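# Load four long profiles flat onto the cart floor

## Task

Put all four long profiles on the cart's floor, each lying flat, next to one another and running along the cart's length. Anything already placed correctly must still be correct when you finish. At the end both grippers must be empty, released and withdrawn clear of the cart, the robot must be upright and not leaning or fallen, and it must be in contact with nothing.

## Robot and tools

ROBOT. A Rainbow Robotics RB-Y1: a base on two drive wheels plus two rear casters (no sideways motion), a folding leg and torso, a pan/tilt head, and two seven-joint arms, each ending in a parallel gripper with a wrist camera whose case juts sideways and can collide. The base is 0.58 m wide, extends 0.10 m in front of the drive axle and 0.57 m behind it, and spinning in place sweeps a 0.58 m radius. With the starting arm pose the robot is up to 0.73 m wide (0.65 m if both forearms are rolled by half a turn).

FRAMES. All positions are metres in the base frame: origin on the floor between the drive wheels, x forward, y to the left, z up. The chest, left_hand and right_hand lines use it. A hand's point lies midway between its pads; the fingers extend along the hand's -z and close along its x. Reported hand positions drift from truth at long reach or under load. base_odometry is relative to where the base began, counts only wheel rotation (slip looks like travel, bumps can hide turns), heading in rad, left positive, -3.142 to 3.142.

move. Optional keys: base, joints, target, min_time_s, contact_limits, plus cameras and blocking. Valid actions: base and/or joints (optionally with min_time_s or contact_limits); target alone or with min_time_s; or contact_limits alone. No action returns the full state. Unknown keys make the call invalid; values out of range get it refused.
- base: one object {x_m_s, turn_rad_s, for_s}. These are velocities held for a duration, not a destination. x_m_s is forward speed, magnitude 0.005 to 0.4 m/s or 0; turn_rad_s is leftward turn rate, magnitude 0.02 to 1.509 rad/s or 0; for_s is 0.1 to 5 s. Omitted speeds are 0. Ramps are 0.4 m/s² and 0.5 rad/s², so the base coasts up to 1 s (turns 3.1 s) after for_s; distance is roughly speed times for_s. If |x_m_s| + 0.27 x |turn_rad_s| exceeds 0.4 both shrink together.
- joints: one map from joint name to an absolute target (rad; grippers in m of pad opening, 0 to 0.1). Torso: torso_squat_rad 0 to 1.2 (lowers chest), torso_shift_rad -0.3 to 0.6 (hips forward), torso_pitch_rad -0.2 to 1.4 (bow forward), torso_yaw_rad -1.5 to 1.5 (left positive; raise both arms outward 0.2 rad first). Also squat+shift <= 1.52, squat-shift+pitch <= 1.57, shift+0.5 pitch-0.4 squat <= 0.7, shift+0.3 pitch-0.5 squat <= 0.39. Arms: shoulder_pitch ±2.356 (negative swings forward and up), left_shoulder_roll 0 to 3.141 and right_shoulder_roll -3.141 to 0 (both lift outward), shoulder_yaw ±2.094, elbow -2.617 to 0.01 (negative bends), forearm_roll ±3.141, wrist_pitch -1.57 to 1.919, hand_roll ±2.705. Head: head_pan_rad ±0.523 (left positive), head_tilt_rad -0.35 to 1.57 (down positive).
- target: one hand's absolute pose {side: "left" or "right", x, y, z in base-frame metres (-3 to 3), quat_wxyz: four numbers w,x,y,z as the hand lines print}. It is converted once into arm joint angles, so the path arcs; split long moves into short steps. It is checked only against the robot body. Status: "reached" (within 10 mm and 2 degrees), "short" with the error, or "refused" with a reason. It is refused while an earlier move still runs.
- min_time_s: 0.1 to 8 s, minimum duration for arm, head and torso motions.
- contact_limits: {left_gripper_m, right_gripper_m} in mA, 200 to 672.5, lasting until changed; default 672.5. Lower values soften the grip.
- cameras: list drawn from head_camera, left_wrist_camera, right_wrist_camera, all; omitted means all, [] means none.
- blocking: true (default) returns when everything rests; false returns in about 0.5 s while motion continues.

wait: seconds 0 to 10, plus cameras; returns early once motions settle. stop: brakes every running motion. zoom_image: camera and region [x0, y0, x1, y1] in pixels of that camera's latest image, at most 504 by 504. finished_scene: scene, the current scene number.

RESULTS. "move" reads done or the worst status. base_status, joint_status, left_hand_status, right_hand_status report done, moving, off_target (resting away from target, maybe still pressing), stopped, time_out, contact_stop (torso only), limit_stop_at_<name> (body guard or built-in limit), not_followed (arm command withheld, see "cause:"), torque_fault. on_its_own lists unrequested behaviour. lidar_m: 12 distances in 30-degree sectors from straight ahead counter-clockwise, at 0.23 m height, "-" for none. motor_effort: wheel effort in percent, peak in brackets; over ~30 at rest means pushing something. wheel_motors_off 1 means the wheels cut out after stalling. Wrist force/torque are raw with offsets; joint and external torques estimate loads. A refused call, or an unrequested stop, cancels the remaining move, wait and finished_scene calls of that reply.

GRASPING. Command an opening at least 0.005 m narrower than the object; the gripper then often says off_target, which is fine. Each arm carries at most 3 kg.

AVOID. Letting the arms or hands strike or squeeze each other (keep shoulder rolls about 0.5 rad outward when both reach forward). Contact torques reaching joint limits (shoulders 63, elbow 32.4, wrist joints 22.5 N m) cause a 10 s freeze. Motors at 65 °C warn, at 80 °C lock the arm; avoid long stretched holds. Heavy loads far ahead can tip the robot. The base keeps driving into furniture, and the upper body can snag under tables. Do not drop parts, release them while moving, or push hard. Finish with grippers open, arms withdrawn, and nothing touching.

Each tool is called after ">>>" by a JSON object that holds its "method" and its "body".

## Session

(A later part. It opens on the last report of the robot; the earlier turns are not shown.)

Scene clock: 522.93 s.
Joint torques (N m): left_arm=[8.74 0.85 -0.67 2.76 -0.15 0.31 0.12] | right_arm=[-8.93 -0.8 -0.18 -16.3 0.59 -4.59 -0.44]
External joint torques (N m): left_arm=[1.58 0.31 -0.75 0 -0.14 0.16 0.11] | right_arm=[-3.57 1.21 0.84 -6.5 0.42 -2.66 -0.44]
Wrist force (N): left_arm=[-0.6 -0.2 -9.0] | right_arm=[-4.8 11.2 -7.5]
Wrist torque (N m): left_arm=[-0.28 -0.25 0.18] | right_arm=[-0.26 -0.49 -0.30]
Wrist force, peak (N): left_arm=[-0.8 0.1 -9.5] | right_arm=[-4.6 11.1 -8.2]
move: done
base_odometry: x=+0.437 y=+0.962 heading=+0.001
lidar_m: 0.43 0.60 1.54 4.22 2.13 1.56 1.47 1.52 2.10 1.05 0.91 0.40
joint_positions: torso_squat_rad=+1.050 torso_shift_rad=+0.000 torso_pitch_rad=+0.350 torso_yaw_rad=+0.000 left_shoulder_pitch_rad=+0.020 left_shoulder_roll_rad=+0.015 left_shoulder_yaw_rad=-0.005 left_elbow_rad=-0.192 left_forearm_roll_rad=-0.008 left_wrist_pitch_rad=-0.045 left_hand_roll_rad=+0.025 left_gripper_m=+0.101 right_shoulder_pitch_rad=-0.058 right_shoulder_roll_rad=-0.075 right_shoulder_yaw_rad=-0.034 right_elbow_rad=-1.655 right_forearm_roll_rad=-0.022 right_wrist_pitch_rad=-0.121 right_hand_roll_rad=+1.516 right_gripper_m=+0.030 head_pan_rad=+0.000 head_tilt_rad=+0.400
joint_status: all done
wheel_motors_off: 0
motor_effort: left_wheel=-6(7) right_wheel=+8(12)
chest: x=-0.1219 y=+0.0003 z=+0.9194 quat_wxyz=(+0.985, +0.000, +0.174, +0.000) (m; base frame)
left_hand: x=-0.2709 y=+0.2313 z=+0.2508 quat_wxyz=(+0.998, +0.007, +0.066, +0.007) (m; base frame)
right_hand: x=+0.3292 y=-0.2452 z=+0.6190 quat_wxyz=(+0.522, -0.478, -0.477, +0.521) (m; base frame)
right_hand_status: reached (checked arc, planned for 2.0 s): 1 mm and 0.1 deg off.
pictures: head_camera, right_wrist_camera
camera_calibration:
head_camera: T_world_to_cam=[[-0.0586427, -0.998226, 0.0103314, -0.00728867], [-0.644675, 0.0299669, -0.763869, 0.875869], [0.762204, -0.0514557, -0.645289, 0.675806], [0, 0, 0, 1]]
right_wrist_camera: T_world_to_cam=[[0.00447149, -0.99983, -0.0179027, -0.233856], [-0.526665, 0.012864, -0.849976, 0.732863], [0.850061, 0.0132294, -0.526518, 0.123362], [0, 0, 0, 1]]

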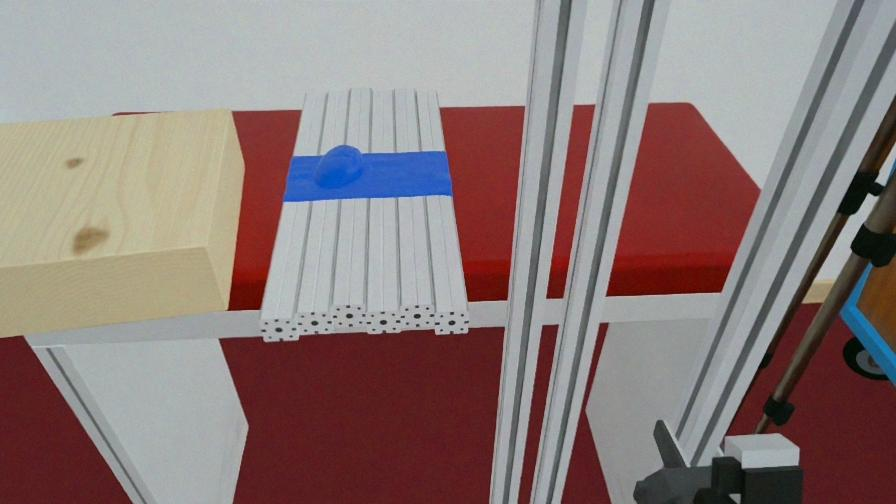

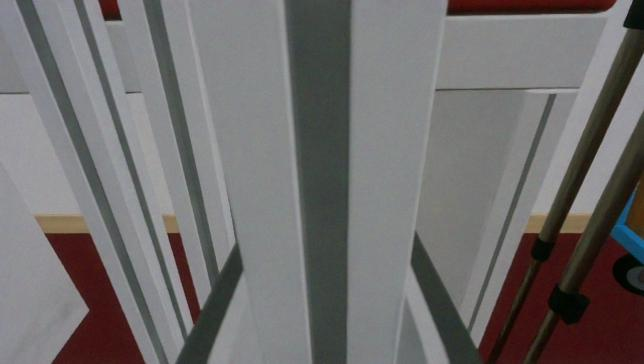

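>>> {"method": "move", "body": {"base": {"x_m_s":-0.2,"for_s":2.25}, "cameras": []}}

>>> {"method": "move", "body": {"base": {"turn_rad_s":-0.4,"for_s":3.927}, "cameras": []}}

>>> {"method": "move", "body": {"base": {"x_m_s":0.25,"for_s":5.0}, "cameras": []}}

>>> {"method": "move", "body": {"base": {"turn_rad_s":0.4,"for_s":3.967}, "joints": {"right_hand_roll_rad":-0.02}, "min_time_s": 3.5, "cameras": ["head_camera"]}}

Scene clock: 532.03 s.
Wrist force, peak (N): left_arm=[-0.5 -0.3 -9.3] | right_arm=[-5.3 11.9 -7.4]
move: done
base_status: done (sent for 2.27 of 2.27 s)
wheel_motors_off: 0
motor_effort: left_wheel=-14(32) right_wheel=+13(41)
pictures: none

Scene clock: 537.10 s.
Wrist force, peak (N): left_arm=[-0.4 0.0 -9.4] | right_arm=[-5.0 11.2 -7.6]
move: done
base_status: done (sent for 3.93 of 3.93 s)
wheel_motors_off: 0
motor_effort: left_wheel=+12(51) right_wheel=+3(50)
pictures: none

Scene clock: 543.27 s.
Wrist force, peak (N): left_arm=[-0.9 0.1 -9.5] | right_arm=[-4.6 11.3 -8.5]
move: done
base_status: done (sent for 5 of 5 s)
wheel_motors_off: 0
motor_effort: left_wheel=+2(50) right_wheel=-6(45)
pictures: none

Scene clock: 548.37 s.
Joint torques (N m): left_arm=[7.72 0.15 -0.27 2.8 -0.27 0.3 0.26] | right_arm=[-8.63 -0.25 -0.79 -15.69 0.45 -4.41 -0.09]
External joint torques (N m): left_arm=[0.56 -0.4 -0.35 0.04 -0.27 0.15 0.25] | right_arm=[-3.28 1.81 0.24 -5.9 0.22 -2.49 -0.14]
Wrist force (N): left_arm=[-0.8 0.1 -8.7] | right_arm=[-20.4 -3.4 -7.9]
Wrist torque (N m): left_arm=[-0.30 -0.28 0.18] | right_arm=[-0.14 -0.78 -0.42]
Wrist force, peak (N): left_arm=[-0.7 0.3 -9.4] | right_arm=[-20.6 -3.3 -7.9]
move: done
base_odometry: x=-0.019 y=-0.288 heading=+0.014
lidar_m: 0.73 0.77 1.38 3.86 1.44 1.06 1.01 1.05 1.45 4.07 1.06 0.76
base_status: done (sent for 3.97 of 3.97 s)
joint_positions: torso_squat_rad=+1.050 torso_shift_rad=+0.000 torso_pitch_rad=+0.350 torso_yaw_rad=+0.000 left_shoulder_pitch_rad=+0.020 left_shoulder_roll_rad=+0.015 left_shoulder_yaw_rad=-0.005 left_elbow_rad=-0.192 left_forearm_roll_rad=-0.008 left_wrist_pitch_rad=-0.045 left_hand_roll_rad=+0.025 left_gripper_m=+0.101 right_shoulder_pitch_rad=-0.058 right_shoulder_roll_rad=-0.075 right_shoulder_yaw_rad=-0.034 right_elbow_rad=-1.656 right_forearm_roll_rad=-0.022 right_wrist_pitch_rad=-0.121 right_hand_roll_rad=-0.020 right_gripper_m=+0.030 head_pan_rad=+0.000 head_tilt_rad=+0.400
joint_status: all done
wheel_motors_off: 0
motor_effort: left_wheel=+3(42) right_wheel=+13(35)
chest: x=-0.1217 y=+0.0003 z=+0.9194 quat_wxyz=(+0.985, +0.000, +0.174, +0.000) (m; base frame)
left_hand: x=-0.2710 y=+0.2313 z=+0.2508 quat_wxyz=(+0.998, +0.008, +0.066, +0.007) (m; base frame)
right_hand: x=+0.3293 y=-0.2452 z=+0.6188 quat_wxyz=(+0.737, -0.012, -0.675, +0.013) (m; base frame)
pictures: head_camera
camera_calibration:
head_camera: T_world_to_cam=[[-0.0586519, -0.998226, 0.0102723, -0.00726543], [-0.644931, 0.0300353, -0.76365, 0.875731], [0.761987, -0.0514145, -0.645549, 0.6759], [0, 0, 0, 1]]

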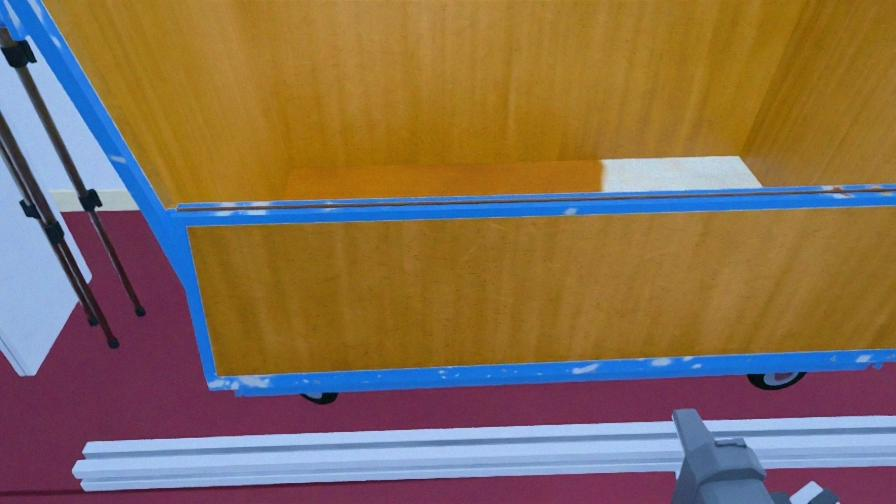

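>>> {"method": "move", "body": {"joints": {"torso_squat_rad":0.35,"torso_pitch_rad":0.3,"head_tilt_rad":0.7}, "min_time_s": 3, "cameras": []}}

>>> {"method": "move", "body": {"target": {"side":"right","x":0.34,"y":-0.295,"z":0.93,"quat_wxyz":[0.94,0.0207,-0.342,-0.0075]}, "min_time_s": 3, "cameras": []}}

>>> {"method": "move", "body": {"base": {"x_m_s":0.15,"for_s":2.0}, "joints": {"torso_squat_rad":0.5,"torso_shift_rad":0.15,"head_tilt_rad":0.6}, "min_time_s": 2, "cameras": ["head_camera"]}}

Scene clock: 561.63 s.
Wrist force, peak (N): left_arm=[-0.7 0.0 -9.3] | right_arm=[-21.0 -3.5 -7.7]
move: done
joint_status: all done
wheel_motors_off: 0
motor_effort: left_wheel=+4(5) right_wheel=+19(19)
pictures: none

Scene clock: 564.97 s.
Wrist force, peak (N): left_arm=[-0.4 0.3 -9.1] | right_arm=[-15.4 -5.2 -17.8]
move: done
joint_status: all done
wheel_motors_off: 0
motor_effort: left_wheel=+4(4) right_wheel=+20(20)
right_hand_status: reached (checked arc, planned for 3.0 s): 1 mm and 0.1 deg off.
pictures: none

Scene clock: 567.77 s.
Joint torques (N m): left_arm=[7.04 0.96 -0.41 2.15 -0.16 0.07 0.25] | right_arm=[-14.31 -11.83 -6.43 -13.79 0.73 -2.9 -0.32]
External joint torques (N m): left_arm=[1.12 0.41 -0.49 -0.13 -0.16 0.02 0.25] | right_arm=[-3.26 -3.37 -1.75 -5.03 0.36 -1.64 -0.36]
Wrist force (N): left_arm=[-0.7 0.1 -8.5] | right_arm=[-14.7 -5.3 -18.0]
Wrist torque (N m): left_arm=[-0.27 -0.23 0.19] | right_arm=[0.17 -0.70 -0.47]
Wrist force, peak (N): left_arm=[-0.6 0.2 -9.1] | right_arm=[-14.2 -5.1 -18.8]
move: done
base_odometry: x=+0.281 y=-0.284 heading=+0.014
lidar_m: 0.42 0.44 1.07 4.95 1.86 1.37 1.30 1.36 1.87 4.79 0.62 0.45
base_status: done (sent for 2 of 2 s)
joint_positions: torso_squat_rad=+0.500 torso_shift_rad=+0.150 torso_pitch_rad=+0.300 torso_yaw_rad=+0.000 left_shoulder_pitch_rad=+0.020 left_shoulder_roll_rad=+0.015 left_shoulder_yaw_rad=-0.005 left_elbow_rad=-0.192 left_forearm_roll_rad=-0.008 left_wrist_pitch_rad=-0.045 left_hand_roll_rad=+0.025 left_gripper_m=+0.101 right_shoulder_pitch_rad=-0.350 right_shoulder_roll_rad=-0.447 right_shoulder_yaw_rad=-0.064 right_elbow_rad=-1.820 right_forearm_roll_rad=-0.368 right_wrist_pitch_rad=+1.161 right_hand_roll_rad=-0.189 right_gripper_m=+0.030 head_pan_rad=+0.000 head_tilt_rad=+0.600
joint_status: all done
wheel_motors_off: 0
motor_effort: left_wheel=+5(46) right_wheel=-6(55)
chest: x=-0.0445 y=+0.0003 z=+1.1835 quat_wxyz=(+0.989, +0.000, +0.150, +0.000) (m; base frame)
left_hand: x=-0.1602 y=+0.2314 z=+0.5083 quat_wxyz=(+0.999, +0.007, +0.041, +0.007) (m; base frame)
right_hand: x=+0.4313 y=-0.2948 z=+0.8789 quat_wxyz=(+0.940, +0.021, -0.341, -0.008) (m; base frame)
pictures: head_camera
camera_calibration:
head_camera: T_world_to_cam=[[-0.0565971, -0.998217, 0.0189759, -0.0179719], [-0.751914, 0.0301128, -0.658574, 0.984617], [0.656828, -0.0515416, -0.752277, 0.946912], [0, 0, 0, 1]]

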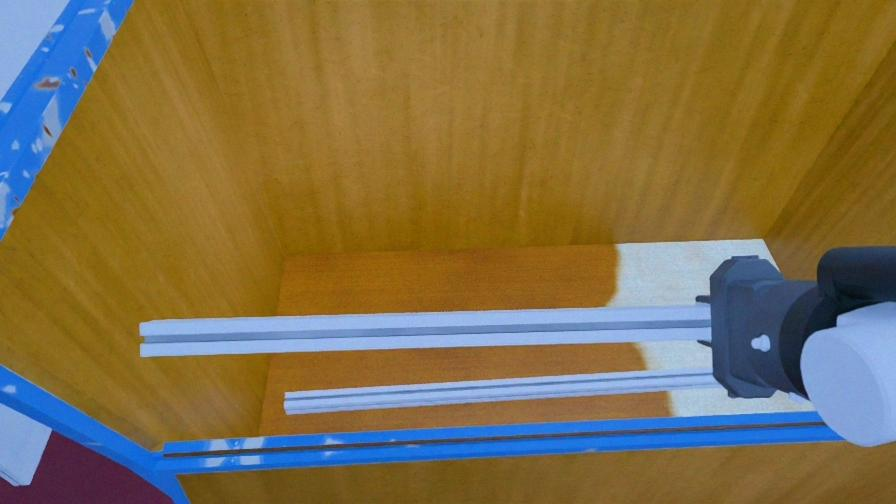

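>>> {"method": "move", "body": {"target": {"side":"right","x":0.43,"y":-0.335,"z":0.88,"quat_wxyz":[0.94,0.0258,-0.342,0.0066]}, "min_time_s": 1.5, "cameras": []}}

>>> {"method": "move", "body": {"joints": {"torso_pitch_rad":0.58,"torso_shift_rad":0.2,"torso_squat_rad":0.45,"right_shoulder_pitch_rad":-0.62}, "min_time_s": 3, "cameras": []}}

>>> {"method": "move", "body": {"target": {"side":"right","x":0.52,"y":-0.335,"z":0.86,"quat_wxyz":[0.94,0.0258,-0.342,0.0066]}, "min_time_s": 1.5, "cameras": ["head_camera"]}}

Scene clock: 587.60 s.
Wrist force, peak (N): left_arm=[-1.1 0.2 -9.1] | right_arm=[-14.7 -5.1 -18.2]
move: done
joint_status: all done
wheel_motors_off: 0
motor_effort: left_wheel=+5(6) right_wheel=-6(9)
right_hand_status: reached (checked arc, planned for 1.5 s): 1 mm and 0.1 deg off.
pictures: none

Scene clock: 590.90 s.
Wrist force, peak (N): left_arm=[-0.4 0.3 -9.0] | right_arm=[-14.8 -5.2 -18.4]
move: done
joint_status: all done
wheel_motors_off: 0
motor_effort: left_wheel=+7(7) right_wheel=-6(9)
pictures: none

Scene clock: 592.73 s.
Joint torques (N m): left_arm=[12.59 0.95 -0.69 4.61 -0.08 0.64 0.05] | right_arm=[-10.44 -15 -7.74 -13.08 0.5 -2.71 -0.33]
External joint torques (N m): left_arm=[0.01 0.42 -0.8 -0.28 -0.07 0.07 0.03] | right_arm=[-3.23 -4.26 -1.76 -4.97 0.18 -1.44 -0.36]
Wrist force (N): left_arm=[0.8 0.3 -8.2] | right_arm=[-14.7 -5.0 -18.3]
Wrist torque (N m): left_arm=[-0.30 -0.14 0.18] | right_arm=[0.06 -0.67 -0.44]
Wrist force, peak (N): left_arm=[1.0 0.4 -8.9] | right_arm=[-15.0 -5.5 -18.5]
move: done
base_odometry: x=+0.281 y=-0.284 heading=+0.014
lidar_m: 0.42 0.45 1.06 4.95 1.87 1.36 1.31 1.36 1.88 4.79 0.62 0.45
joint_positions: torso_squat_rad=+0.450 torso_shift_rad=+0.200 torso_pitch_rad=+0.580 torso_yaw_rad=+0.000 left_shoulder_pitch_rad=+0.020 left_shoulder_roll_rad=+0.015 left_shoulder_yaw_rad=-0.005 left_elbow_rad=-0.192 left_forearm_roll_rad=-0.008 left_wrist_pitch_rad=-0.045 left_hand_roll_rad=+0.025 left_gripper_m=+0.101 right_shoulder_pitch_rad=-0.417 right_shoulder_roll_rad=-0.595 right_shoulder_yaw_rad=-0.242 right_elbow_rad=-1.970 right_forearm_roll_rad=-0.542 right_wrist_pitch_rad=+1.154 right_hand_roll_rad=-0.143 right_gripper_m=+0.030 head_pan_rad=+0.000 head_tilt_rad=+0.600
joint_status: all done
wheel_motors_off: 0
motor_effort: left_wheel=+6(7) right_wheel=-7(9)
chest: x=+0.0669 y=+0.0003 z=+1.1570 quat_wxyz=(+0.958, +0.000, +0.286, +0.000) (m; base frame)
left_hand: x=-0.2308 y=+0.2314 z=+0.5400 quat_wxyz=(+0.984, +0.008, +0.180, +0.006) (m; base frame)
right_hand: x=+0.5195 y=-0.3348 z=+0.8591 quat_wxyz=(+0.940, +0.026, -0.341, +0.006) (m; base frame)
right_hand_status: reached (checked arc, planned for 1.5 s): 1 mm and 0.1 deg off.
pictures: head_camera
camera_calibration:
head_camera: T_world_to_cam=[[-0.0491904, -0.998215, 0.0338697, -0.0288944], [-0.904521, 0.0301407, -0.425363, 0.791369], [0.423583, -0.0515596, -0.904389, 1.04543], [0, 0, 0, 1]]

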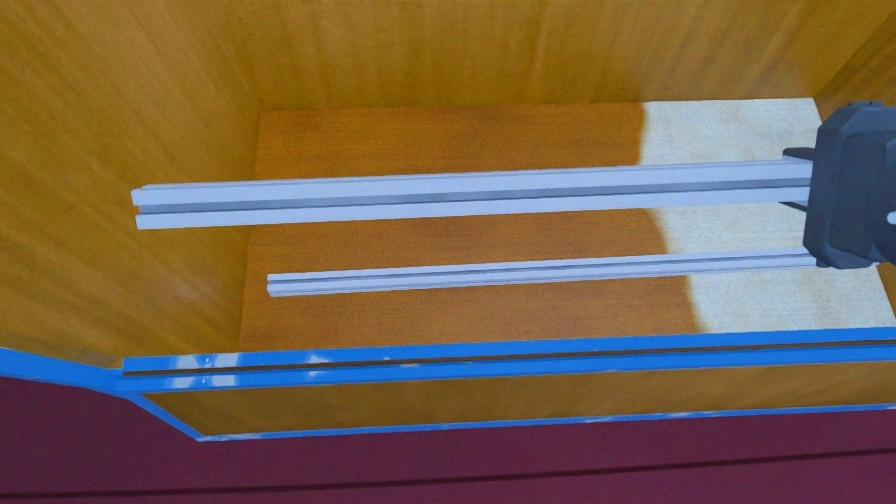

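>>> {"method": "move", "body": {"joints": {"torso_pitch_rad":0.85,"torso_shift_rad":0.25,"torso_squat_rad":0.55,"right_shoulder_pitch_rad":-0.687}, "min_time_s": 3, "cameras": []}}

>>> {"method": "move", "body": {"target": {"side":"right","x":0.56,"y":-0.305,"z":0.76,"quat_wxyz":[0.985,0.0243,-0.17,0.011]}, "min_time_s": 2, "cameras": []}}

>>> {"method": "move", "body": {"base": {"x_m_s":0.1,"for_s":1.5}, "cameras": ["head_camera"]}}

Scene clock: 602.00 s.
Wrist force, peak (N): left_arm=[0.7 0.4 -8.9] | right_arm=[-14.7 -5.4 -18.8]
move: done
joint_status: all done
wheel_motors_off: 0
motor_effort: left_wheel=+6(7) right_wheel=-7(9)
pictures: none

Scene clock: 604.33 s.
Wrist force, peak (N): left_arm=[2.0 0.3 -8.0] | right_arm=[-14.6 -6.1 -18.4]
move: done
joint_status: all done
wheel_motors_off: 0
motor_effort: left_wheel=+6(8) right_wheel=-4(8)
right_hand_status: reached (checked arc, planned for 2.0 s): 1 mm and 0.1 deg off.
pictures: none

Scene clock: 606.63 s.
Joint torques (N m): left_arm=[19.08 0.31 0.08 6.47 -0.33 1.31 0.12] | right_arm=[-10.26 -14.85 -7.53 -10.4 0.71 -1.3 -0.45]
External joint torques (N m): left_arm=[1.01 -0.16 -0.05 -0.59 -0.32 0.29 0.09] | right_arm=[-2.94 -3.58 -1.35 -3.53 0.36 -0.63 -0.47]
Wrist force (N): left_arm=[2.2 0.0 -7.5] | right_arm=[-9.6 -4.8 -21.1]
Wrist torque (N m): left_arm=[-0.27 -0.09 0.15] | right_arm=[0.13 -0.52 -0.42]
Wrist force, peak (N): left_arm=[1.8 0.5 -8.2] | right_arm=[-10.0 -4.9 -21.6]
move: done
base_odometry: x=+0.431 y=-0.282 heading=+0.014
lidar_m: 0.27 0.29 0.40 4.53 2.07 1.53 1.46 1.52 2.09 4.24 0.41 0.29
base_status: done (sent for 1.5 of 1.5 s)
joint_positions: torso_squat_rad=+0.550 torso_shift_rad=+0.250 torso_pitch_rad=+0.850 torso_yaw_rad=+0.000 left_shoulder_pitch_rad=+0.020 left_shoulder_roll_rad=+0.015 left_shoulder_yaw_rad=-0.005 left_elbow_rad=-0.192 left_forearm_roll_rad=-0.008 left_wrist_pitch_rad=-0.045 left_hand_roll_rad=+0.025 left_gripper_m=+0.101 right_shoulder_pitch_rad=-0.722 right_shoulder_roll_rad=-0.752 right_shoulder_yaw_rad=-0.252 right_elbow_rad=-2.100 right_forearm_roll_rad=-0.649 right_wrist_pitch_rad=+1.644 right_hand_roll_rad=-0.329 right_gripper_m=+0.030 head_pan_rad=+0.000 head_tilt_rad=+0.600
wheel_motors_off: 0
motor_effort: left_wheel=+0(30) right_wheel=-4(24)
chest: x=+0.1523 y=+0.0003 z=+1.0628 quat_wxyz=(+0.911, +0.000, +0.413, +0.000) (m; base frame)
left_hand: x=-0.2992 y=+0.2314 z=+0.5476 quat_wxyz=(+0.950, +0.009, +0.311, +0.005) (m; base frame)
right_hand: x=+0.5595 y=-0.3049 z=+0.7594 quat_wxyz=(+0.985, +0.024, -0.169, +0.011) (m; base frame)
pictures: head_camera
camera_calibration:
head_camera: T_world_to_cam=[[-0.0383881, -0.998214, 0.0457654, -0.0358029], [-0.985242, 0.0301645, -0.168489, 0.567818], [0.166807, -0.0515579, -0.984641, 1.04846], [0, 0, 0, 1]]

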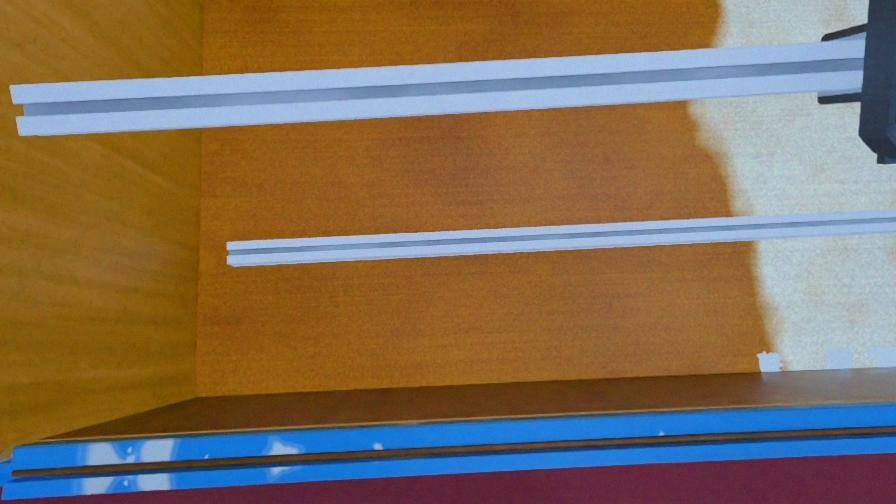

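>>> {"method": "move", "body": {"joints": {"head_tilt_rad":1.2}, "cameras": ["head_camera"]}}

Scene clock: 612.63 s.
Joint torques (N m): left_arm=[19.55 0.76 -0.26 7.1 -0.15 1.24 0.21] | right_arm=[-10.22 -15.03 -7.51 -10.48 0.53 -1.44 -0.34]
External joint torques (N m): left_arm=[1.47 0.28 -0.38 0.04 -0.14 0.22 0.18] | right_arm=[-2.91 -3.76 -1.32 -3.61 0.18 -0.77 -0.36]
Wrist force (N): left_arm=[2.2 0.2 -7.9] | right_arm=[-10.0 -5.1 -20.9]
Wrist torque (N m): left_arm=[-0.31 -0.09 0.13] | right_arm=[0.15 -0.57 -0.44]
Wrist force, peak (N): left_arm=[2.2 0.3 -8.1] | right_arm=[-10.0 -5.2 -21.3]
move: done
base_odometry: x=+0.431 y=-0.282 heading=+0.014
lidar_m: 0.27 0.29 0.40 4.52 2.07 1.53 1.45 1.51 2.09 4.24 0.40 0.29
joint_positions: torso_squat_rad=+0.550 torso_shift_rad=+0.250 torso_pitch_rad=+0.850 torso_yaw_rad=+0.000 left_shoulder_pitch_rad=+0.020 left_shoulder_roll_rad=+0.015 left_shoulder_yaw_rad=-0.005 left_elbow_rad=-0.192 left_forearm_roll_rad=-0.008 left_wrist_pitch_rad=-0.045 left_hand_roll_rad=+0.025 left_gripper_m=+0.101 right_shoulder_pitch_rad=-0.722 right_shoulder_roll_rad=-0.752 right_shoulder_yaw_rad=-0.252 right_elbow_rad=-2.100 right_forearm_roll_rad=-0.649 right_wrist_pitch_rad=+1.644 right_hand_roll_rad=-0.329 right_gripper_m=+0.030 head_pan_rad=+0.000 head_tilt_rad=+1.200
joint_status: all done
wheel_motors_off: 0
motor_effort: left_wheel=+0(1) right_wheel=-5(7)
chest: x=+0.1523 y=+0.0003 z=+1.0628 quat_wxyz=(+0.911, +0.000, +0.413, +0.000) (m; base frame)
left_hand: x=-0.2992 y=+0.2314 z=+0.5476 quat_wxyz=(+0.950, +0.009, +0.311, +0.005) (m; base frame)
right_hand: x=+0.5595 y=-0.3049 z=+0.7594 quat_wxyz=(+0.985, +0.024, -0.169, +0.011) (m; base frame)
pictures: head_camera
camera_calibration:
head_camera: T_world_to_cam=[[-0.00609137, -0.998191, 0.0598149, -0.062602], [-0.908341, 0.0305379, 0.417113, -0.146561], [-0.418185, -0.0517915, -0.906884, 1.14242], [0, 0, 0, 1]]

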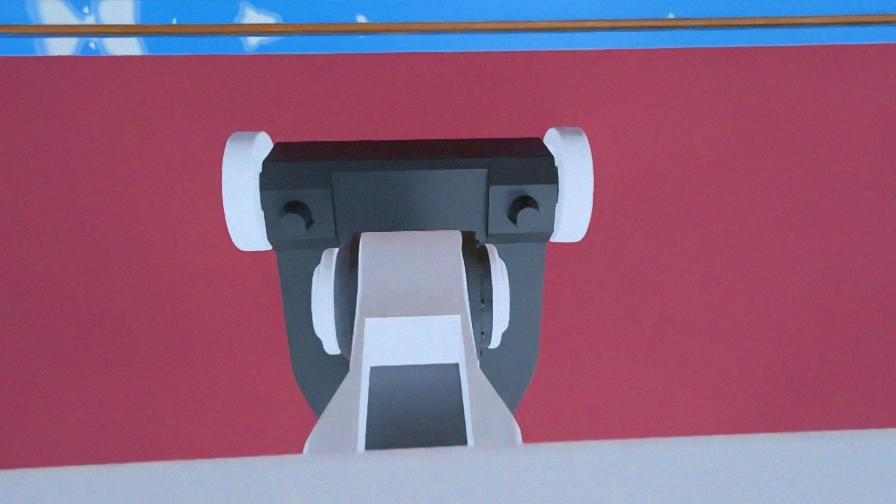

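>>> {"method": "move", "body": {"base": {"x_m_s":0.07,"for_s":1.0}, "joints": {"head_tilt_rad":0.6}, "cameras": []}}

>>> {"method": "move", "body": {"joints": {"torso_squat_rad":0.8,"torso_shift_rad":0.3}, "min_time_s": 2.5, "cameras": []}}

>>> {"method": "move", "body": {"target": {"side":"right","x":0.54,"y":-0.305,"z":0.52,"quat_wxyz":[0.9997,0.022,0,0.012]}, "min_time_s": 3, "cameras": ["head_camera"]}}

Scene clock: 622.83 s.
Wrist force, peak (N): left_arm=[2.3 0.2 -8.2] | right_arm=[-9.2 -5.0 -21.9]
move: done
base_status: done (sent for 1 of 1 s)
joint_status: all done
wheel_motors_off: 0
motor_effort: left_wheel=-1(27) right_wheel=-3(28)
pictures: none

Scene clock: 625.63 s.
Wrist force, peak (N): left_arm=[2.2 0.1 -8.2] | right_arm=[-10.3 -4.8 -21.2]
move: done
joint_status: all done
wheel_motors_off: 0
motor_effort: left_wheel=+0(1) right_wheel=-4(4)
pictures: none

Scene clock: 628.97 s.
Joint torques (N m): left_arm=[19.52 0.81 0.09 6.55 0.04 1.14 0.16] | right_arm=[-13.27 -12.21 -5.43 -9.88 0.62 -0.32 0.05]
External joint torques (N m): left_arm=[1.44 0.34 -0.03 -0.51 0.04 0.13 0.13] | right_arm=[-3.19 -0.71 -0.09 -2.79 0.46 -0.27 0.05]
Wrist force (N): left_arm=[2.3 0.3 -7.9] | right_arm=[-4.8 -4.9 -21.1]
Wrist torque (N m): left_arm=[-0.30 -0.07 0.18] | right_arm=[0.18 -0.45 -0.39]
Wrist force, peak (N): left_arm=[1.9 0.5 -8.3] | right_arm=[-10.0 -5.0 -20.7]
move: done
base_odometry: x=+0.501 y=-0.281 heading=+0.014
lidar_m: 0.20 0.21 0.30 4.27 2.16 1.60 1.52 1.59 2.19 0.86 0.30 0.22
joint_positions: torso_squat_rad=+0.800 torso_shift_rad=+0.300 torso_pitch_rad=+0.850 torso_yaw_rad=+0.000 left_shoulder_pitch_rad=+0.020 left_shoulder_roll_rad=+0.015 left_shoulder_yaw_rad=-0.005 left_elbow_rad=-0.192 left_forearm_roll_rad=-0.008 left_wrist_pitch_rad=-0.045 left_hand_roll_rad=+0.025 left_gripper_m=+0.101 right_shoulder_pitch_rad=-0.910 right_shoulder_roll_rad=-0.692 right_shoulder_yaw_rad=-0.040 right_elbow_rad=-1.527 right_forearm_roll_rad=-0.612 right_wrist_pitch_rad=+1.576 right_hand_roll_rad=-0.194 right_gripper_m=+0.030 head_pan_rad=+0.000 head_tilt_rad=+0.600
joint_status: all done
wheel_motors_off: 0
motor_effort: left_wheel=+0(1) right_wheel=-1(5)
chest: x=+0.1487 y=+0.0003 z=+0.9506 quat_wxyz=(+0.911, +0.000, +0.412, +0.000) (m; base frame)
left_hand: x=-0.3027 y=+0.2314 z=+0.4353 quat_wxyz=(+0.950, +0.009, +0.311, +0.005) (m; base frame)
right_hand: x=+0.5394 y=-0.3052 z=+0.5197 quat_wxyz=(+1.000, +0.022, +0.000, +0.012) (m; base frame)
right_hand_status: reached (checked arc, planned for 3.0 s): 1 mm and 0.1 deg off.
pictures: head_camera
camera_calibration:
head_camera: T_world_to_cam=[[-0.0383934, -0.998215, 0.0457568, -0.030809], [-0.985215, 0.0301628, -0.168648, 0.545511], [0.166967, -0.0515552, -0.984614, 0.938498], [0, 0, 0, 1]]

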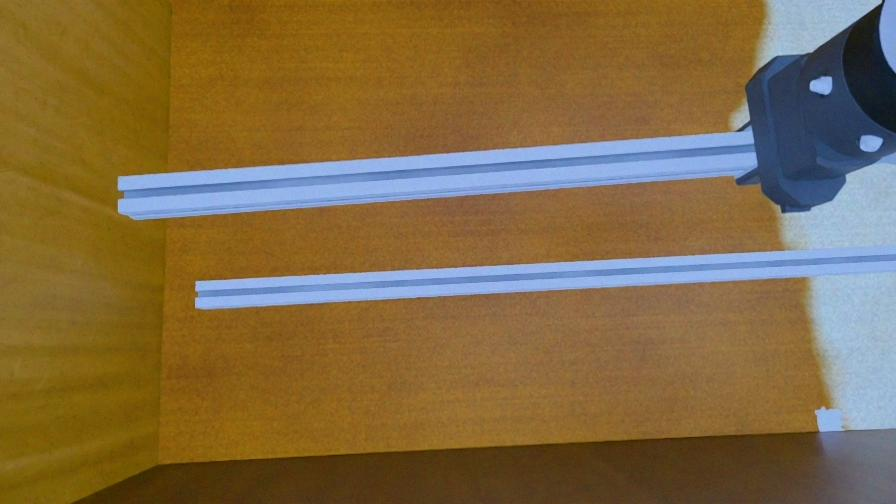

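>>> {"method": "move", "body": {"target": {"side":"right","x":0.535,"y":-0.285,"z":0.50,"quat_wxyz":[0.9997,0.022,0,0.012]}, "min_time_s": 1, "cameras": []}}

>>> {"method": "move", "body": {"joints": {"torso_squat_rad":1.0,"torso_shift_rad":0.32}, "min_time_s": 3, "cameras": []}}

>>> {"method": "move", "body": {"target": {"side":"right","x":0.536,"y":-0.285,"z":0.32,"quat_wxyz":[0.9997,0.022,0,0.012]}, "min_time_s": 2.5, "cameras": ["head_camera"]}}

Scene clock: 636.73 s.
Wrist force, peak (N): left_arm=[2.1 0.5 -8.3] | right_arm=[-5.4 -4.7 -21.5]
move: done
joint_status: all done
wheel_motors_off: 0
motor_effort: left_wheel=+0(1) right_wheel=-1(3)
right_hand_status: reached (checked arc, planned for 1.0 s): 1 mm and 0.1 deg off.
pictures: none

Scene clock: 640.03 s.
Wrist force, peak (N): left_arm=[2.2 0.4 -8.3] | right_arm=[-5.3 -4.5 -21.8]
move: done
joint_status: all done
wheel_motors_off: 0
motor_effort: left_wheel=+0(1) right_wheel=-3(5)
pictures: none

Scene clock: 642.87 s.
Joint torques (N m): left_arm=[19.07 1.08 -0.24 6.56 -0.34 1.29 0.33] | right_arm=[-15.55 -11.05 -2.62 -9.09 0.47 -0.18 -0.02]
External joint torques (N m): left_arm=[1 0.6 -0.36 -0.5 -0.33 0.28 0.3] | right_arm=[-2.95 -0.91 0.61 -2.46 0.32 -0.13 -0.02]
Wrist force (N): left_arm=[2.0 0.4 -8.0] | right_arm=[-5.0 -5.0 -21.5]
Wrist torque (N m): left_arm=[-0.33 -0.15 0.16] | right_arm=[0.14 -0.52 -0.32]
Wrist force, peak (N): left_arm=[2.0 0.5 -8.2] | right_arm=[-2.1 10.6 -21.8]
move: done
base_odometry: x=+0.501 y=-0.281 heading=+0.015
lidar_m: 0.21 0.22 0.30 4.27 2.16 1.60 1.53 1.58 2.19 0.85 0.30 0.22
joint_positions: torso_squat_rad=+1.000 torso_shift_rad=+0.320 torso_pitch_rad=+0.850 torso_yaw_rad=+0.000 left_shoulder_pitch_rad=+0.020 left_shoulder_roll_rad=+0.015 left_shoulder_yaw_rad=-0.005 left_elbow_rad=-0.192 left_forearm_roll_rad=-0.008 left_wrist_pitch_rad=-0.045 left_hand_roll_rad=+0.025 left_gripper_m=+0.101 right_shoulder_pitch_rad=-1.115 right_shoulder_roll_rad=-0.556 right_shoulder_yaw_rad=+0.042 right_elbow_rad=-0.965 right_forearm_roll_rad=-0.514 right_wrist_pitch_rad=+1.232 right_hand_roll_rad=-0.055 right_gripper_m=+0.030 head_pan_rad=+0.000 head_tilt_rad=+0.600
joint_status: all done
wheel_motors_off: 0
motor_effort: left_wheel=+4(5) right_wheel=-4(8)
chest: x=+0.1235 y=+0.0003 z=+0.8437 quat_wxyz=(+0.911, +0.000, +0.412, +0.000) (m; base frame)
left_hand: x=-0.3279 y=+0.2313 z=+0.3283 quat_wxyz=(+0.950, +0.009, +0.311, +0.005) (m; base frame)
right_hand: x=+0.5352 y=-0.2850 z=+0.3189 quat_wxyz=(+1.000, +0.022, +0.001, +0.012) (m; base frame)
right_hand_status: reached (checked arc, planned for 2.5 s): 1 mm and 0.1 deg off.
pictures: head_camera
camera_calibration:
head_camera: T_world_to_cam=[[-0.0382541, -0.998223, 0.0456992, -0.0268289], [-0.985185, 0.0300246, -0.168846, 0.502763], [0.167174, -0.0514812, -0.984582, 0.837426], [0, 0, 0, 1]]

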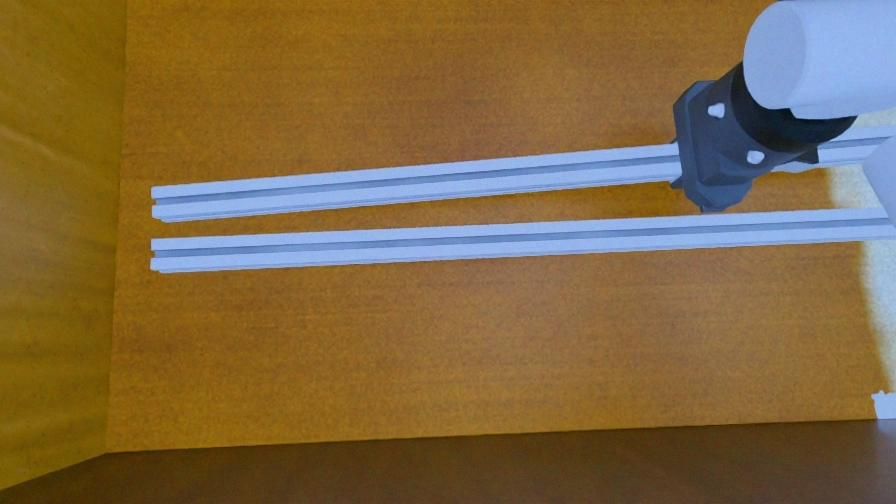

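>>> {"method": "move", "body": {"target": {"side":"right","x":0.536,"y":-0.285,"z":0.307,"quat_wxyz":[0.9998,0.022,0,0.002]}, "min_time_s": 1.5, "cameras": ["head_camera"]}}

Scene clock: 648.10 s.
Joint torques (N m): left_arm=[18.74 0.25 -0.49 6.64 -0.37 1.3 0.06] | right_arm=[-16.08 -10.59 -2.9 -8.87 0.69 -0.3 -0.17]
External joint torques (N m): left_arm=[0.67 -0.22 -0.61 -0.41 -0.36 0.28 0.03] | right_arm=[-3.23 -0.56 -0.03 -2.46 0.54 -0.25 -0.17]
Wrist force (N): left_arm=[2.4 0.4 -7.8] | right_arm=[-4.8 -4.6 -20.4]
Wrist torque (N m): left_arm=[-0.33 -0.09 0.15] | right_arm=[0.37 -0.53 -0.33]
Wrist force, peak (N): left_arm=[2.4 0.6 -8.1] | right_arm=[-5.0 -5.0 -21.9]
move: done
base_odometry: x=+0.501 y=-0.281 heading=+0.015
lidar_m: 0.21 0.22 0.31 4.26 2.17 1.60 1.52 1.60 2.19 0.87 0.31 0.22
joint_positions: torso_squat_rad=+1.000 torso_shift_rad=+0.320 torso_pitch_rad=+0.850 torso_yaw_rad=+0.000 left_shoulder_pitch_rad=+0.020 left_shoulder_roll_rad=+0.015 left_shoulder_yaw_rad=-0.005 left_elbow_rad=-0.192 left_forearm_roll_rad=-0.008 left_wrist_pitch_rad=-0.045 left_hand_roll_rad=+0.025 left_gripper_m=+0.101 right_shoulder_pitch_rad=-1.146 right_shoulder_roll_rad=-0.541 right_shoulder_yaw_rad=+0.041 right_elbow_rad=-0.870 right_forearm_roll_rad=-0.510 right_wrist_pitch_rad=+1.174 right_hand_roll_rad=-0.045 right_gripper_m=+0.030 head_pan_rad=+0.000 head_tilt_rad=+0.600
joint_status: all done
wheel_motors_off: 0
motor_effort: left_wheel=+3(4) right_wheel=-1(6)
chest: x=+0.1235 y=+0.0003 z=+0.8437 quat_wxyz=(+0.911, +0.000, +0.412, +0.000) (m; base frame)
left_hand: x=-0.3279 y=+0.2313 z=+0.3283 quat_wxyz=(+0.950, +0.009, +0.311, +0.005) (m; base frame)
right_hand: x=+0.5353 y=-0.2852 z=+0.3067 quat_wxyz=(+1.000, +0.022, +0.000, +0.002) (m; base frame)
right_hand_status: reached (checked arc, planned for 1.5 s): 1 mm and 0.1 deg off.
pictures: head_camera
camera_calibration:
head_camera: T_world_to_cam=[[-0.0382603, -0.998222, 0.0457044, -0.0268329], [-0.985185, 0.0300299, -0.168847, 0.502763], [0.167174, -0.0514874, -0.984582, 0.837426], [0, 0, 0, 1]]

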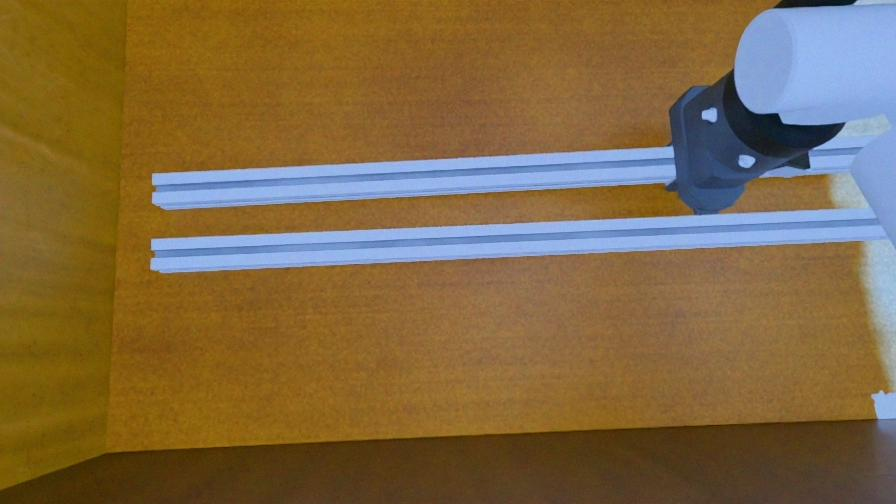

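Parallel. Lower to contact and release.

>>> {"method": "move", "body": {"target": {"side":"right","x":0.536,"y":-0.285,"z":0.302,"quat_wxyz":[0.9998,0.018,0,0.002]}, "min_time_s": 1, "cameras": ["head_camera"]}}

Scene clock: 656.43 s.
Joint torques (N m): left_arm=[19.78 1.02 -0.68 6.54 -0.14 1.05 0.27] | right_arm=[-16.36 -10.58 -1.79 -8.69 0.93 -0.36 -0.07]
External joint torques (N m): left_arm=[1.71 0.55 -0.8 -0.52 -0.13 0.03 0.23] | right_arm=[-3.4 -0.65 0.95 -2.37 0.77 -0.31 -0.07]
Wrist force (N): left_arm=[1.9 0.4 -7.4] | right_arm=[-5.0 -4.9 -20.9]
Wrist torque (N m): left_arm=[-0.33 -0.15 0.17] | right_arm=[0.64 -0.49 -0.35]
Wrist force, peak (N): left_arm=[2.3 0.3 -8.1] | right_arm=[-5.5 -5.0 -22.0]
move: done
base_odometry: x=+0.501 y=-0.281 heading=+0.015
lidar_m: 0.21 0.22 0.31 4.27 2.16 1.59 1.53 1.59 2.20 0.86 0.31 0.22
joint_positions: torso_squat_rad=+1.000 torso_shift_rad=+0.320 torso_pitch_rad=+0.850 torso_yaw_rad=+0.000 left_shoulder_pitch_rad=+0.020 left_shoulder_roll_rad=+0.015 left_shoulder_yaw_rad=-0.005 left_elbow_rad=-0.192 left_forearm_roll_rad=-0.008 left_wrist_pitch_rad=-0.045 left_hand_roll_rad=+0.025 left_gripper_m=+0.101 right_shoulder_pitch_rad=-1.159 right_shoulder_roll_rad=-0.534 right_shoulder_yaw_rad=+0.047 right_elbow_rad=-0.835 right_forearm_roll_rad=-0.501 right_wrist_pitch_rad=+1.151 right_hand_roll_rad=-0.043 right_gripper_m=+0.030 head_pan_rad=+0.000 head_tilt_rad=+0.600
joint_status: all done
wheel_motors_off: 0
motor_effort: left_wheel=+3(4) right_wheel=-3(6)
chest: x=+0.1235 y=+0.0003 z=+0.8437 quat_wxyz=(+0.911, +0.000, +0.412, +0.000) (m; base frame)
left_hand: x=-0.3279 y=+0.2313 z=+0.3283 quat_wxyz=(+0.950, +0.009, +0.311, +0.005) (m; base frame)
right_hand: x=+0.5352 y=-0.2852 z=+0.3020 quat_wxyz=(+1.000, +0.018, +0.000, +0.002) (m; base frame)
right_hand_status: reached (checked arc, planned for 1.0 s): 1 mm and 0.0 deg off.
pictures: head_camera
camera_calibration:
head_camera: T_world_to_cam=[[-0.0382615, -0.998222, 0.0457043, -0.0268329], [-0.985185, 0.030031, -0.168847, 0.502763], [0.167174, -0.0514875, -0.984582, 0.837426], [0, 0, 0, 1]]

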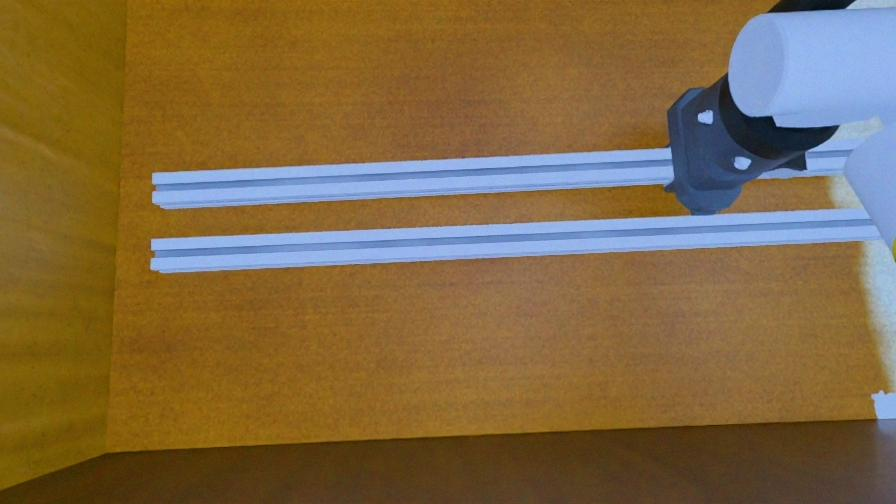

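>>> {"method": "move", "body": {"target": {"side":"right","x":0.535,"y":-0.285,"z":0.298,"quat_wxyz":[0.9998,0.018,0,0.002]}, "min_time_s": 1.5, "cameras": ["head_camera"]}}

Scene clock: 681.23 s.
Joint torques (N m): left_arm=[19.2 0.33 -0.04 6.55 -0.29 1.16 0.28] | right_arm=[-10.53 -8.74 -0.83 -4.31 2.37 -4.78 0.23]
External joint torques (N m): left_arm=[1.15 -0.13 -0.16 -0.5 -0.28 0.14 0.25] | right_arm=[2.53 1.16 1.8 1.94 2.21 -4.72 0.23]
Wrist force (N): left_arm=[2.4 0.7 -7.8] | right_arm=[-18.1 2.3 21.7]
Wrist torque (N m): left_arm=[-0.37 -0.08 0.16] | right_arm=[0.44 0.80 -0.59]
Wrist force, peak (N): left_arm=[2.1 0.3 -8.3] | right_arm=[-17.9 2.0 23.4]
move: done
base_odometry: x=+0.501 y=-0.281 heading=+0.015
lidar_m: 0.21 0.22 0.31 4.27 2.17 1.60 1.52 1.58 2.19 0.86 0.32 0.23
joint_positions: torso_squat_rad=+1.000 torso_shift_rad=+0.320 torso_pitch_rad=+0.849 torso_yaw_rad=+0.000 left_shoulder_pitch_rad=+0.020 left_shoulder_roll_rad=+0.015 left_shoulder_yaw_rad=-0.005 left_elbow_rad=-0.192 left_forearm_roll_rad=-0.008 left_wrist_pitch_rad=-0.045 left_hand_roll_rad=+0.025 left_gripper_m=+0.101 right_shoulder_pitch_rad=-1.169 right_shoulder_roll_rad=-0.530 right_shoulder_yaw_rad=+0.048 right_elbow_rad=-0.806 right_forearm_roll_rad=-0.501 right_wrist_pitch_rad=+1.133 right_hand_roll_rad=-0.034 right_gripper_m=+0.030 head_pan_rad=+0.000 head_tilt_rad=+0.600
joint_status: all done
wheel_motors_off: 0
motor_effort: left_wheel=+3(4) right_wheel=-4(6)
chest: x=+0.1232 y=+0.0003 z=+0.8439 quat_wxyz=(+0.911, +0.000, +0.412, +0.000) (m; base frame)
left_hand: x=-0.3277 y=+0.2313 z=+0.3281 quat_wxyz=(+0.951, +0.009, +0.310, +0.005) (m; base frame)
right_hand: x=+0.5354 y=-0.2851 z=+0.2993 quat_wxyz=(+1.000, +0.018, -0.001, +0.002) (m; base frame)
right_hand_status: reached (checked arc, planned for 1.5 s): 1 mm and 0.1 deg off.
pictures: head_camera
camera_calibration:
head_camera: T_world_to_cam=[[-0.0384656, -0.998205, 0.0459124, -0.0269935], [-0.985031, 0.0301518, -0.169718, 0.503212], [0.168029, -0.0517534, -0.984423, 0.837462], [0, 0, 0, 1]]

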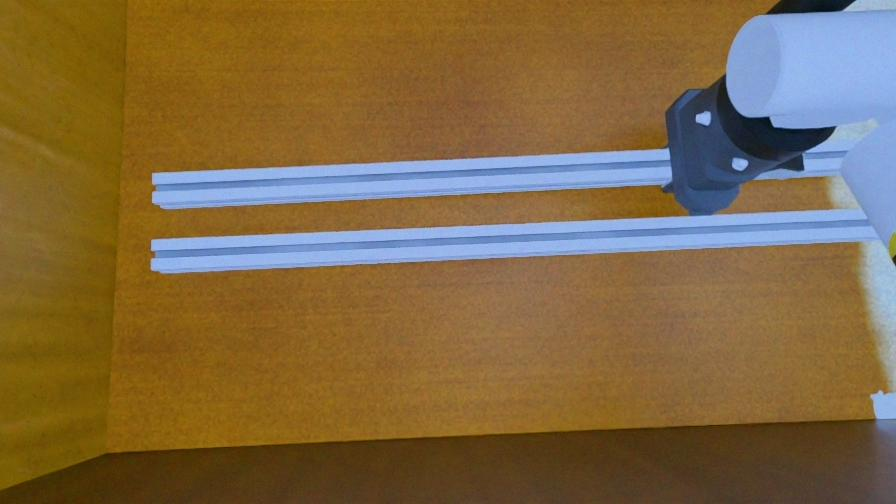

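>>> {"method": "move", "body": {"joints": {"right_gripper_m":0.046}, "cameras": ["right_wrist_camera"]}}

>>> {"method": "move", "body": {"joints": {"torso_squat_rad":0.55,"torso_shift_rad":0.2}, "min_time_s": 3, "cameras": ["head_camera"]}}

Scene clock: 685.13 s.
Wrist force, peak (N): left_arm=[2.0 0.6 -8.1] | right_arm=[-17.8 2.5 23.1]
move: done
joint_status: all done
wheel_motors_off: 0
motor_effort: left_wheel=+2(5) right_wheel=-3(5)
pictures: right_wrist_camera
camera_calibration:
right_wrist_camera: T_world_to_cam=[[-0.999846, 0.0140654, -0.0104776, 0.545158], [0.00727755, 0.876242, 0.481816, 0.131552], [0.0159578, 0.481666, -0.87621, 0.465334], [0, 0, 0, 1]]

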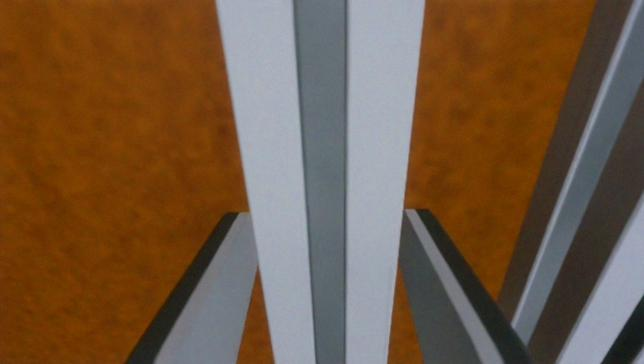

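Scene clock: 688.43 s.
Joint torques (N m): left_arm=[19.24 0.43 -0.49 6.48 -0.19 1.16 0.01] | right_arm=[-12.55 -9.21 -1.65 -6.9 0.34 -0.05 0.07]
External joint torques (N m): left_arm=[1.18 -0.03 -0.61 -0.58 -0.18 0.15 -0.02] | right_arm=[0.47 0.68 0.97 -0.66 0.18 0.01 0.07]
Wrist force (N): left_arm=[2.1 0.7 -7.5] | right_arm=[-4.9 -4.5 -12.6]
Wrist torque (N m): left_arm=[-0.33 -0.10 0.13] | right_arm=[0.00 -0.50 -0.37]
Wrist force, peak (N): left_arm=[2.3 0.4 -8.1] | right_arm=[-5.1 -5.1 -13.0]
move: done
base_odometry: x=+0.501 y=-0.281 heading=+0.015
lidar_m: 0.21 0.22 0.31 4.26 2.16 1.61 1.52 1.59 2.19 0.86 0.31 0.22
joint_positions: torso_squat_rad=+0.550 torso_shift_rad=+0.200 torso_pitch_rad=+0.850 torso_yaw_rad=+0.000 left_shoulder_pitch_rad=+0.020 left_shoulder_roll_rad=+0.015 left_shoulder_yaw_rad=-0.005 left_elbow_rad=-0.192 left_forearm_roll_rad=-0.008 left_wrist_pitch_rad=-0.045 left_hand_roll_rad=+0.025 left_gripper_m=+0.101 right_shoulder_pitch_rad=-1.168 right_shoulder_roll_rad=-0.530 right_shoulder_yaw_rad=+0.048 right_elbow_rad=-0.806 right_forearm_roll_rad=-0.500 right_wrist_pitch_rad=+1.132 right_hand_roll_rad=-0.034 right_gripper_m=+0.046 head_pan_rad=+0.000 head_tilt_rad=+0.600
joint_status: all done
wheel_motors_off: 0
motor_effort: left_wheel=+3(4) right_wheel=-2(5)
chest: x=+0.1231 y=+0.0004 z=+1.0695 quat_wxyz=(+0.911, +0.000, +0.412, +0.000) (m; base frame)
left_hand: x=-0.3283 y=+0.2313 z=+0.5542 quat_wxyz=(+0.950, +0.009, +0.311, +0.005) (m; base frame)
right_hand: x=+0.5346 y=-0.2853 z=+0.5242 quat_wxyz=(+1.000, +0.018, +0.000, +0.002) (m; base frame)
pictures: head_camera
camera_calibration:
head_camera: T_world_to_cam=[[-0.0384055, -0.998205, 0.0459454, -0.0373556], [-0.985191, 0.0301355, -0.168794, 0.540456], [0.167107, -0.0517476, -0.98458, 1.05985], [0, 0, 0, 1]]

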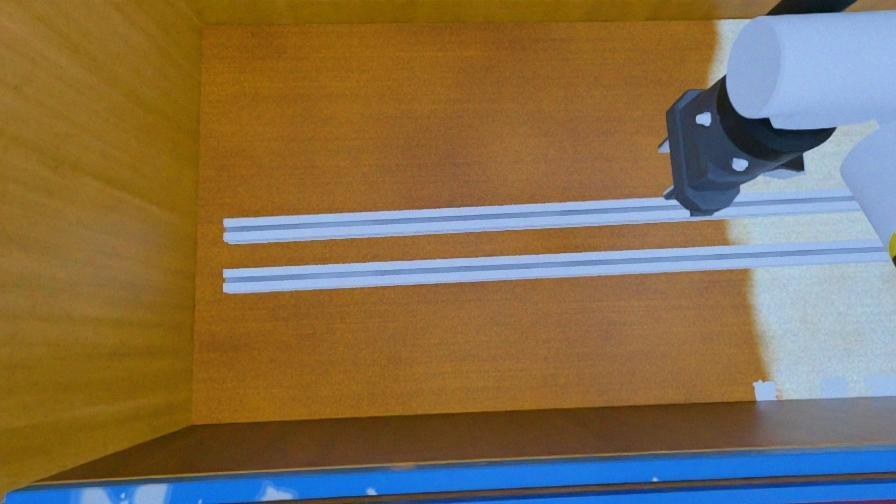

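>>> {"method": "move", "body": {"target": {"side":"right","x":0.50,"y":-0.30,"z":0.76,"quat_wxyz":[0.9998,0.018,0,0.002]}, "min_time_s": 2, "cameras": ["head_camera"]}}

>>> {"method": "move", "body": {"base": {"x_m_s":-0.25,"for_s":2.0}, "cameras": ["head_camera"]}}

>>> {"method": "move", "body": {"joints": {"torso_squat_rad":1.05,"torso_shift_rad":0,"torso_pitch_rad":0.35,"right_shoulder_pitch_rad":-0.057,"right_shoulder_roll_rad":-0.081,"right_shoulder_yaw_rad":-0.026,"right_elbow_rad":-1.398,"right_forearm_roll_rad":-0.026,"right_wrist_pitch_rad":-0.38,"right_hand_roll_rad":1.514,"right_gripper_m":0.048,"head_tilt_rad":0.4}, "cameras": ["head_camera"]}}

Scene clock: 698.90 s.
Wrist force, peak (N): left_arm=[2.1 0.3 -8.1] | right_arm=[-4.9 -4.9 -13.0]
move: done
joint_status: all done
wheel_motors_off: 0
motor_effort: left_wheel=+3(4) right_wheel=-3(6)
right_hand_status: reached (checked arc, planned for 2.0 s): 0 mm and 0.0 deg off.
pictures: head_camera
camera_calibration:
head_camera: T_world_to_cam=[[-0.0384005, -0.99821, 0.0458431, -0.0372817], [-0.98519, 0.0301477, -0.168796, 0.540458], [0.167112, -0.051646, -0.984584, 1.05986], [0, 0, 0, 1]]

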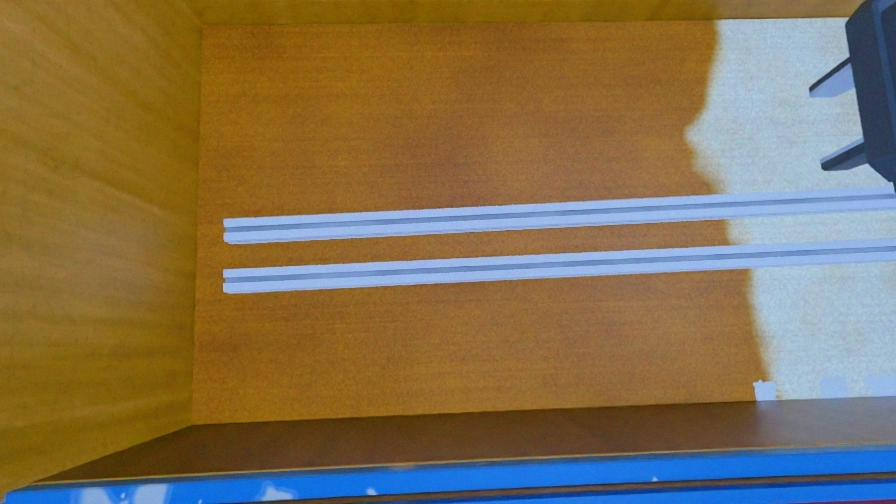

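Scene clock: 702.17 s.
Wrist force, peak (N): left_arm=[1.9 0.1 -8.0] | right_arm=[-5.2 -4.5 -12.5]
move: done
base_status: done (sent for 2 of 2 s)
wheel_motors_off: 0
motor_effort: left_wheel=+9(29) right_wheel=-2(29)
pictures: head_camera
camera_calibration:
head_camera: T_world_to_cam=[[-0.0384068, -0.99821, 0.0458377, -0.0372792], [-0.985167, 0.0301478, -0.168928, 0.540552], [0.167244, -0.0516458, -0.984562, 1.05987], [0, 0, 0, 1]]

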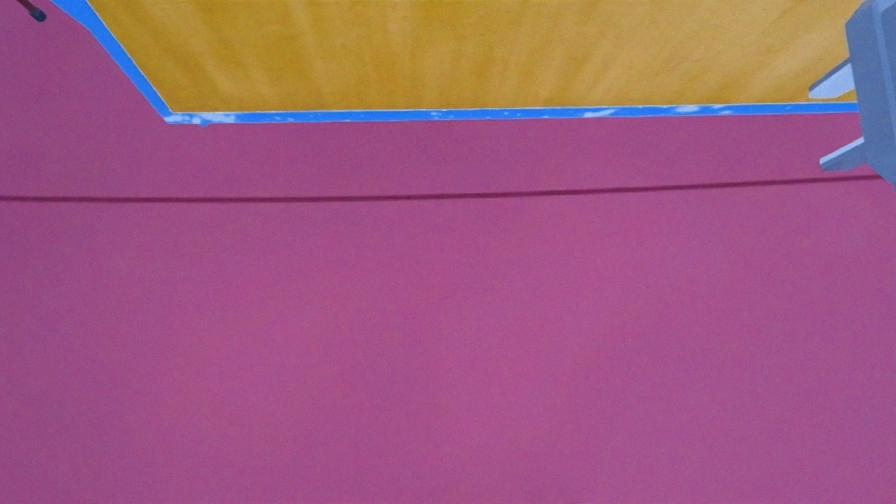

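Scene clock: 704.67 s.
Joint torques (N m): left_arm=[7.59 0.23 0.05 2.47 0.01 0.16 -0.1] | right_arm=[-5.91 -2.86 -1.33 -10.33 0.09 -2.01 -0.63]
External joint torques (N m): left_arm=[0.45 -0.31 -0.03 -0.29 0.01 0.02 -0.1] | right_arm=[-1.53 -0.68 -0.3 -1.56 -0.04 -0.08 -0.63]
Wrist force (N): left_arm=[-0.7 0.0 -8.8] | right_arm=[-4.9 1.8 -6.9]
Wrist torque (N m): left_arm=[-0.27 -0.27 0.17] | right_arm=[-0.37 -0.49 -0.34]
Wrist force, peak (N): left_arm=[-0.7 0.1 -9.2] | right_arm=[-8.3 -3.4 -12.0]
move: done
base_odometry: x=+0.001 y=-0.288 heading=+0.015
lidar_m: 0.72 0.75 1.36 3.91 1.47 1.08 1.02 1.06 1.49 4.16 1.02 0.75
joint_positions: torso_squat_rad=+1.050 torso_shift_rad=+0.000 torso_pitch_rad=+0.350 torso_yaw_rad=+0.000 left_shoulder_pitch_rad=+0.020 left_shoulder_roll_rad=+0.015 left_shoulder_yaw_rad=-0.005 left_elbow_rad=-0.192 left_forearm_roll_rad=-0.008 left_wrist_pitch_rad=-0.045 left_hand_roll_rad=+0.025 left_gripper_m=+0.101 right_shoulder_pitch_rad=-0.057 right_shoulder_roll_rad=-0.081 right_shoulder_yaw_rad=-0.026 right_elbow_rad=-1.398 right_forearm_roll_rad=-0.026 right_wrist_pitch_rad=-0.380 right_hand_roll_rad=+1.514 right_gripper_m=+0.048 head_pan_rad=+0.000 head_tilt_rad=+0.400
joint_status: all done
wheel_motors_off: 0
motor_effort: left_wheel=+10(12) right_wheel=-10(12)
chest: x=-0.1220 y=+0.0003 z=+0.9195 quat_wxyz=(+0.985, +0.000, +0.174, +0.000) (m; base frame)
left_hand: x=-0.2708 y=+0.2313 z=+0.2508 quat_wxyz=(+0.998, +0.007, +0.066, +0.007) (m; base frame)
right_hand: x=+0.2996 y=-0.2497 z=+0.5599 quat_wxyz=(+0.521, -0.478, -0.478, +0.521) (m; base frame)
pictures: head_camera
camera_calibration:
head_camera: T_world_to_cam=[[-0.0586641, -0.998225, 0.0103089, -0.00728867], [-0.644442, 0.0299821, -0.764065, 0.876023], [0.7624, -0.0514667, -0.645056, 0.675742], [0, 0, 0, 1]]

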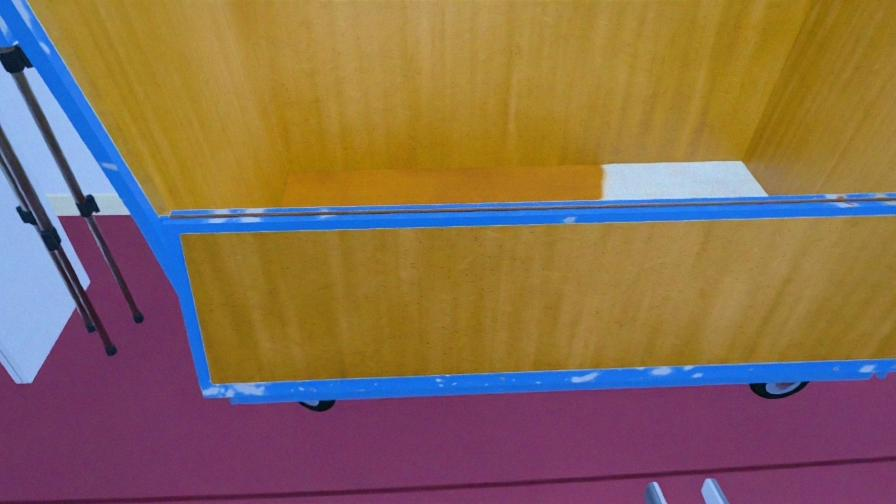

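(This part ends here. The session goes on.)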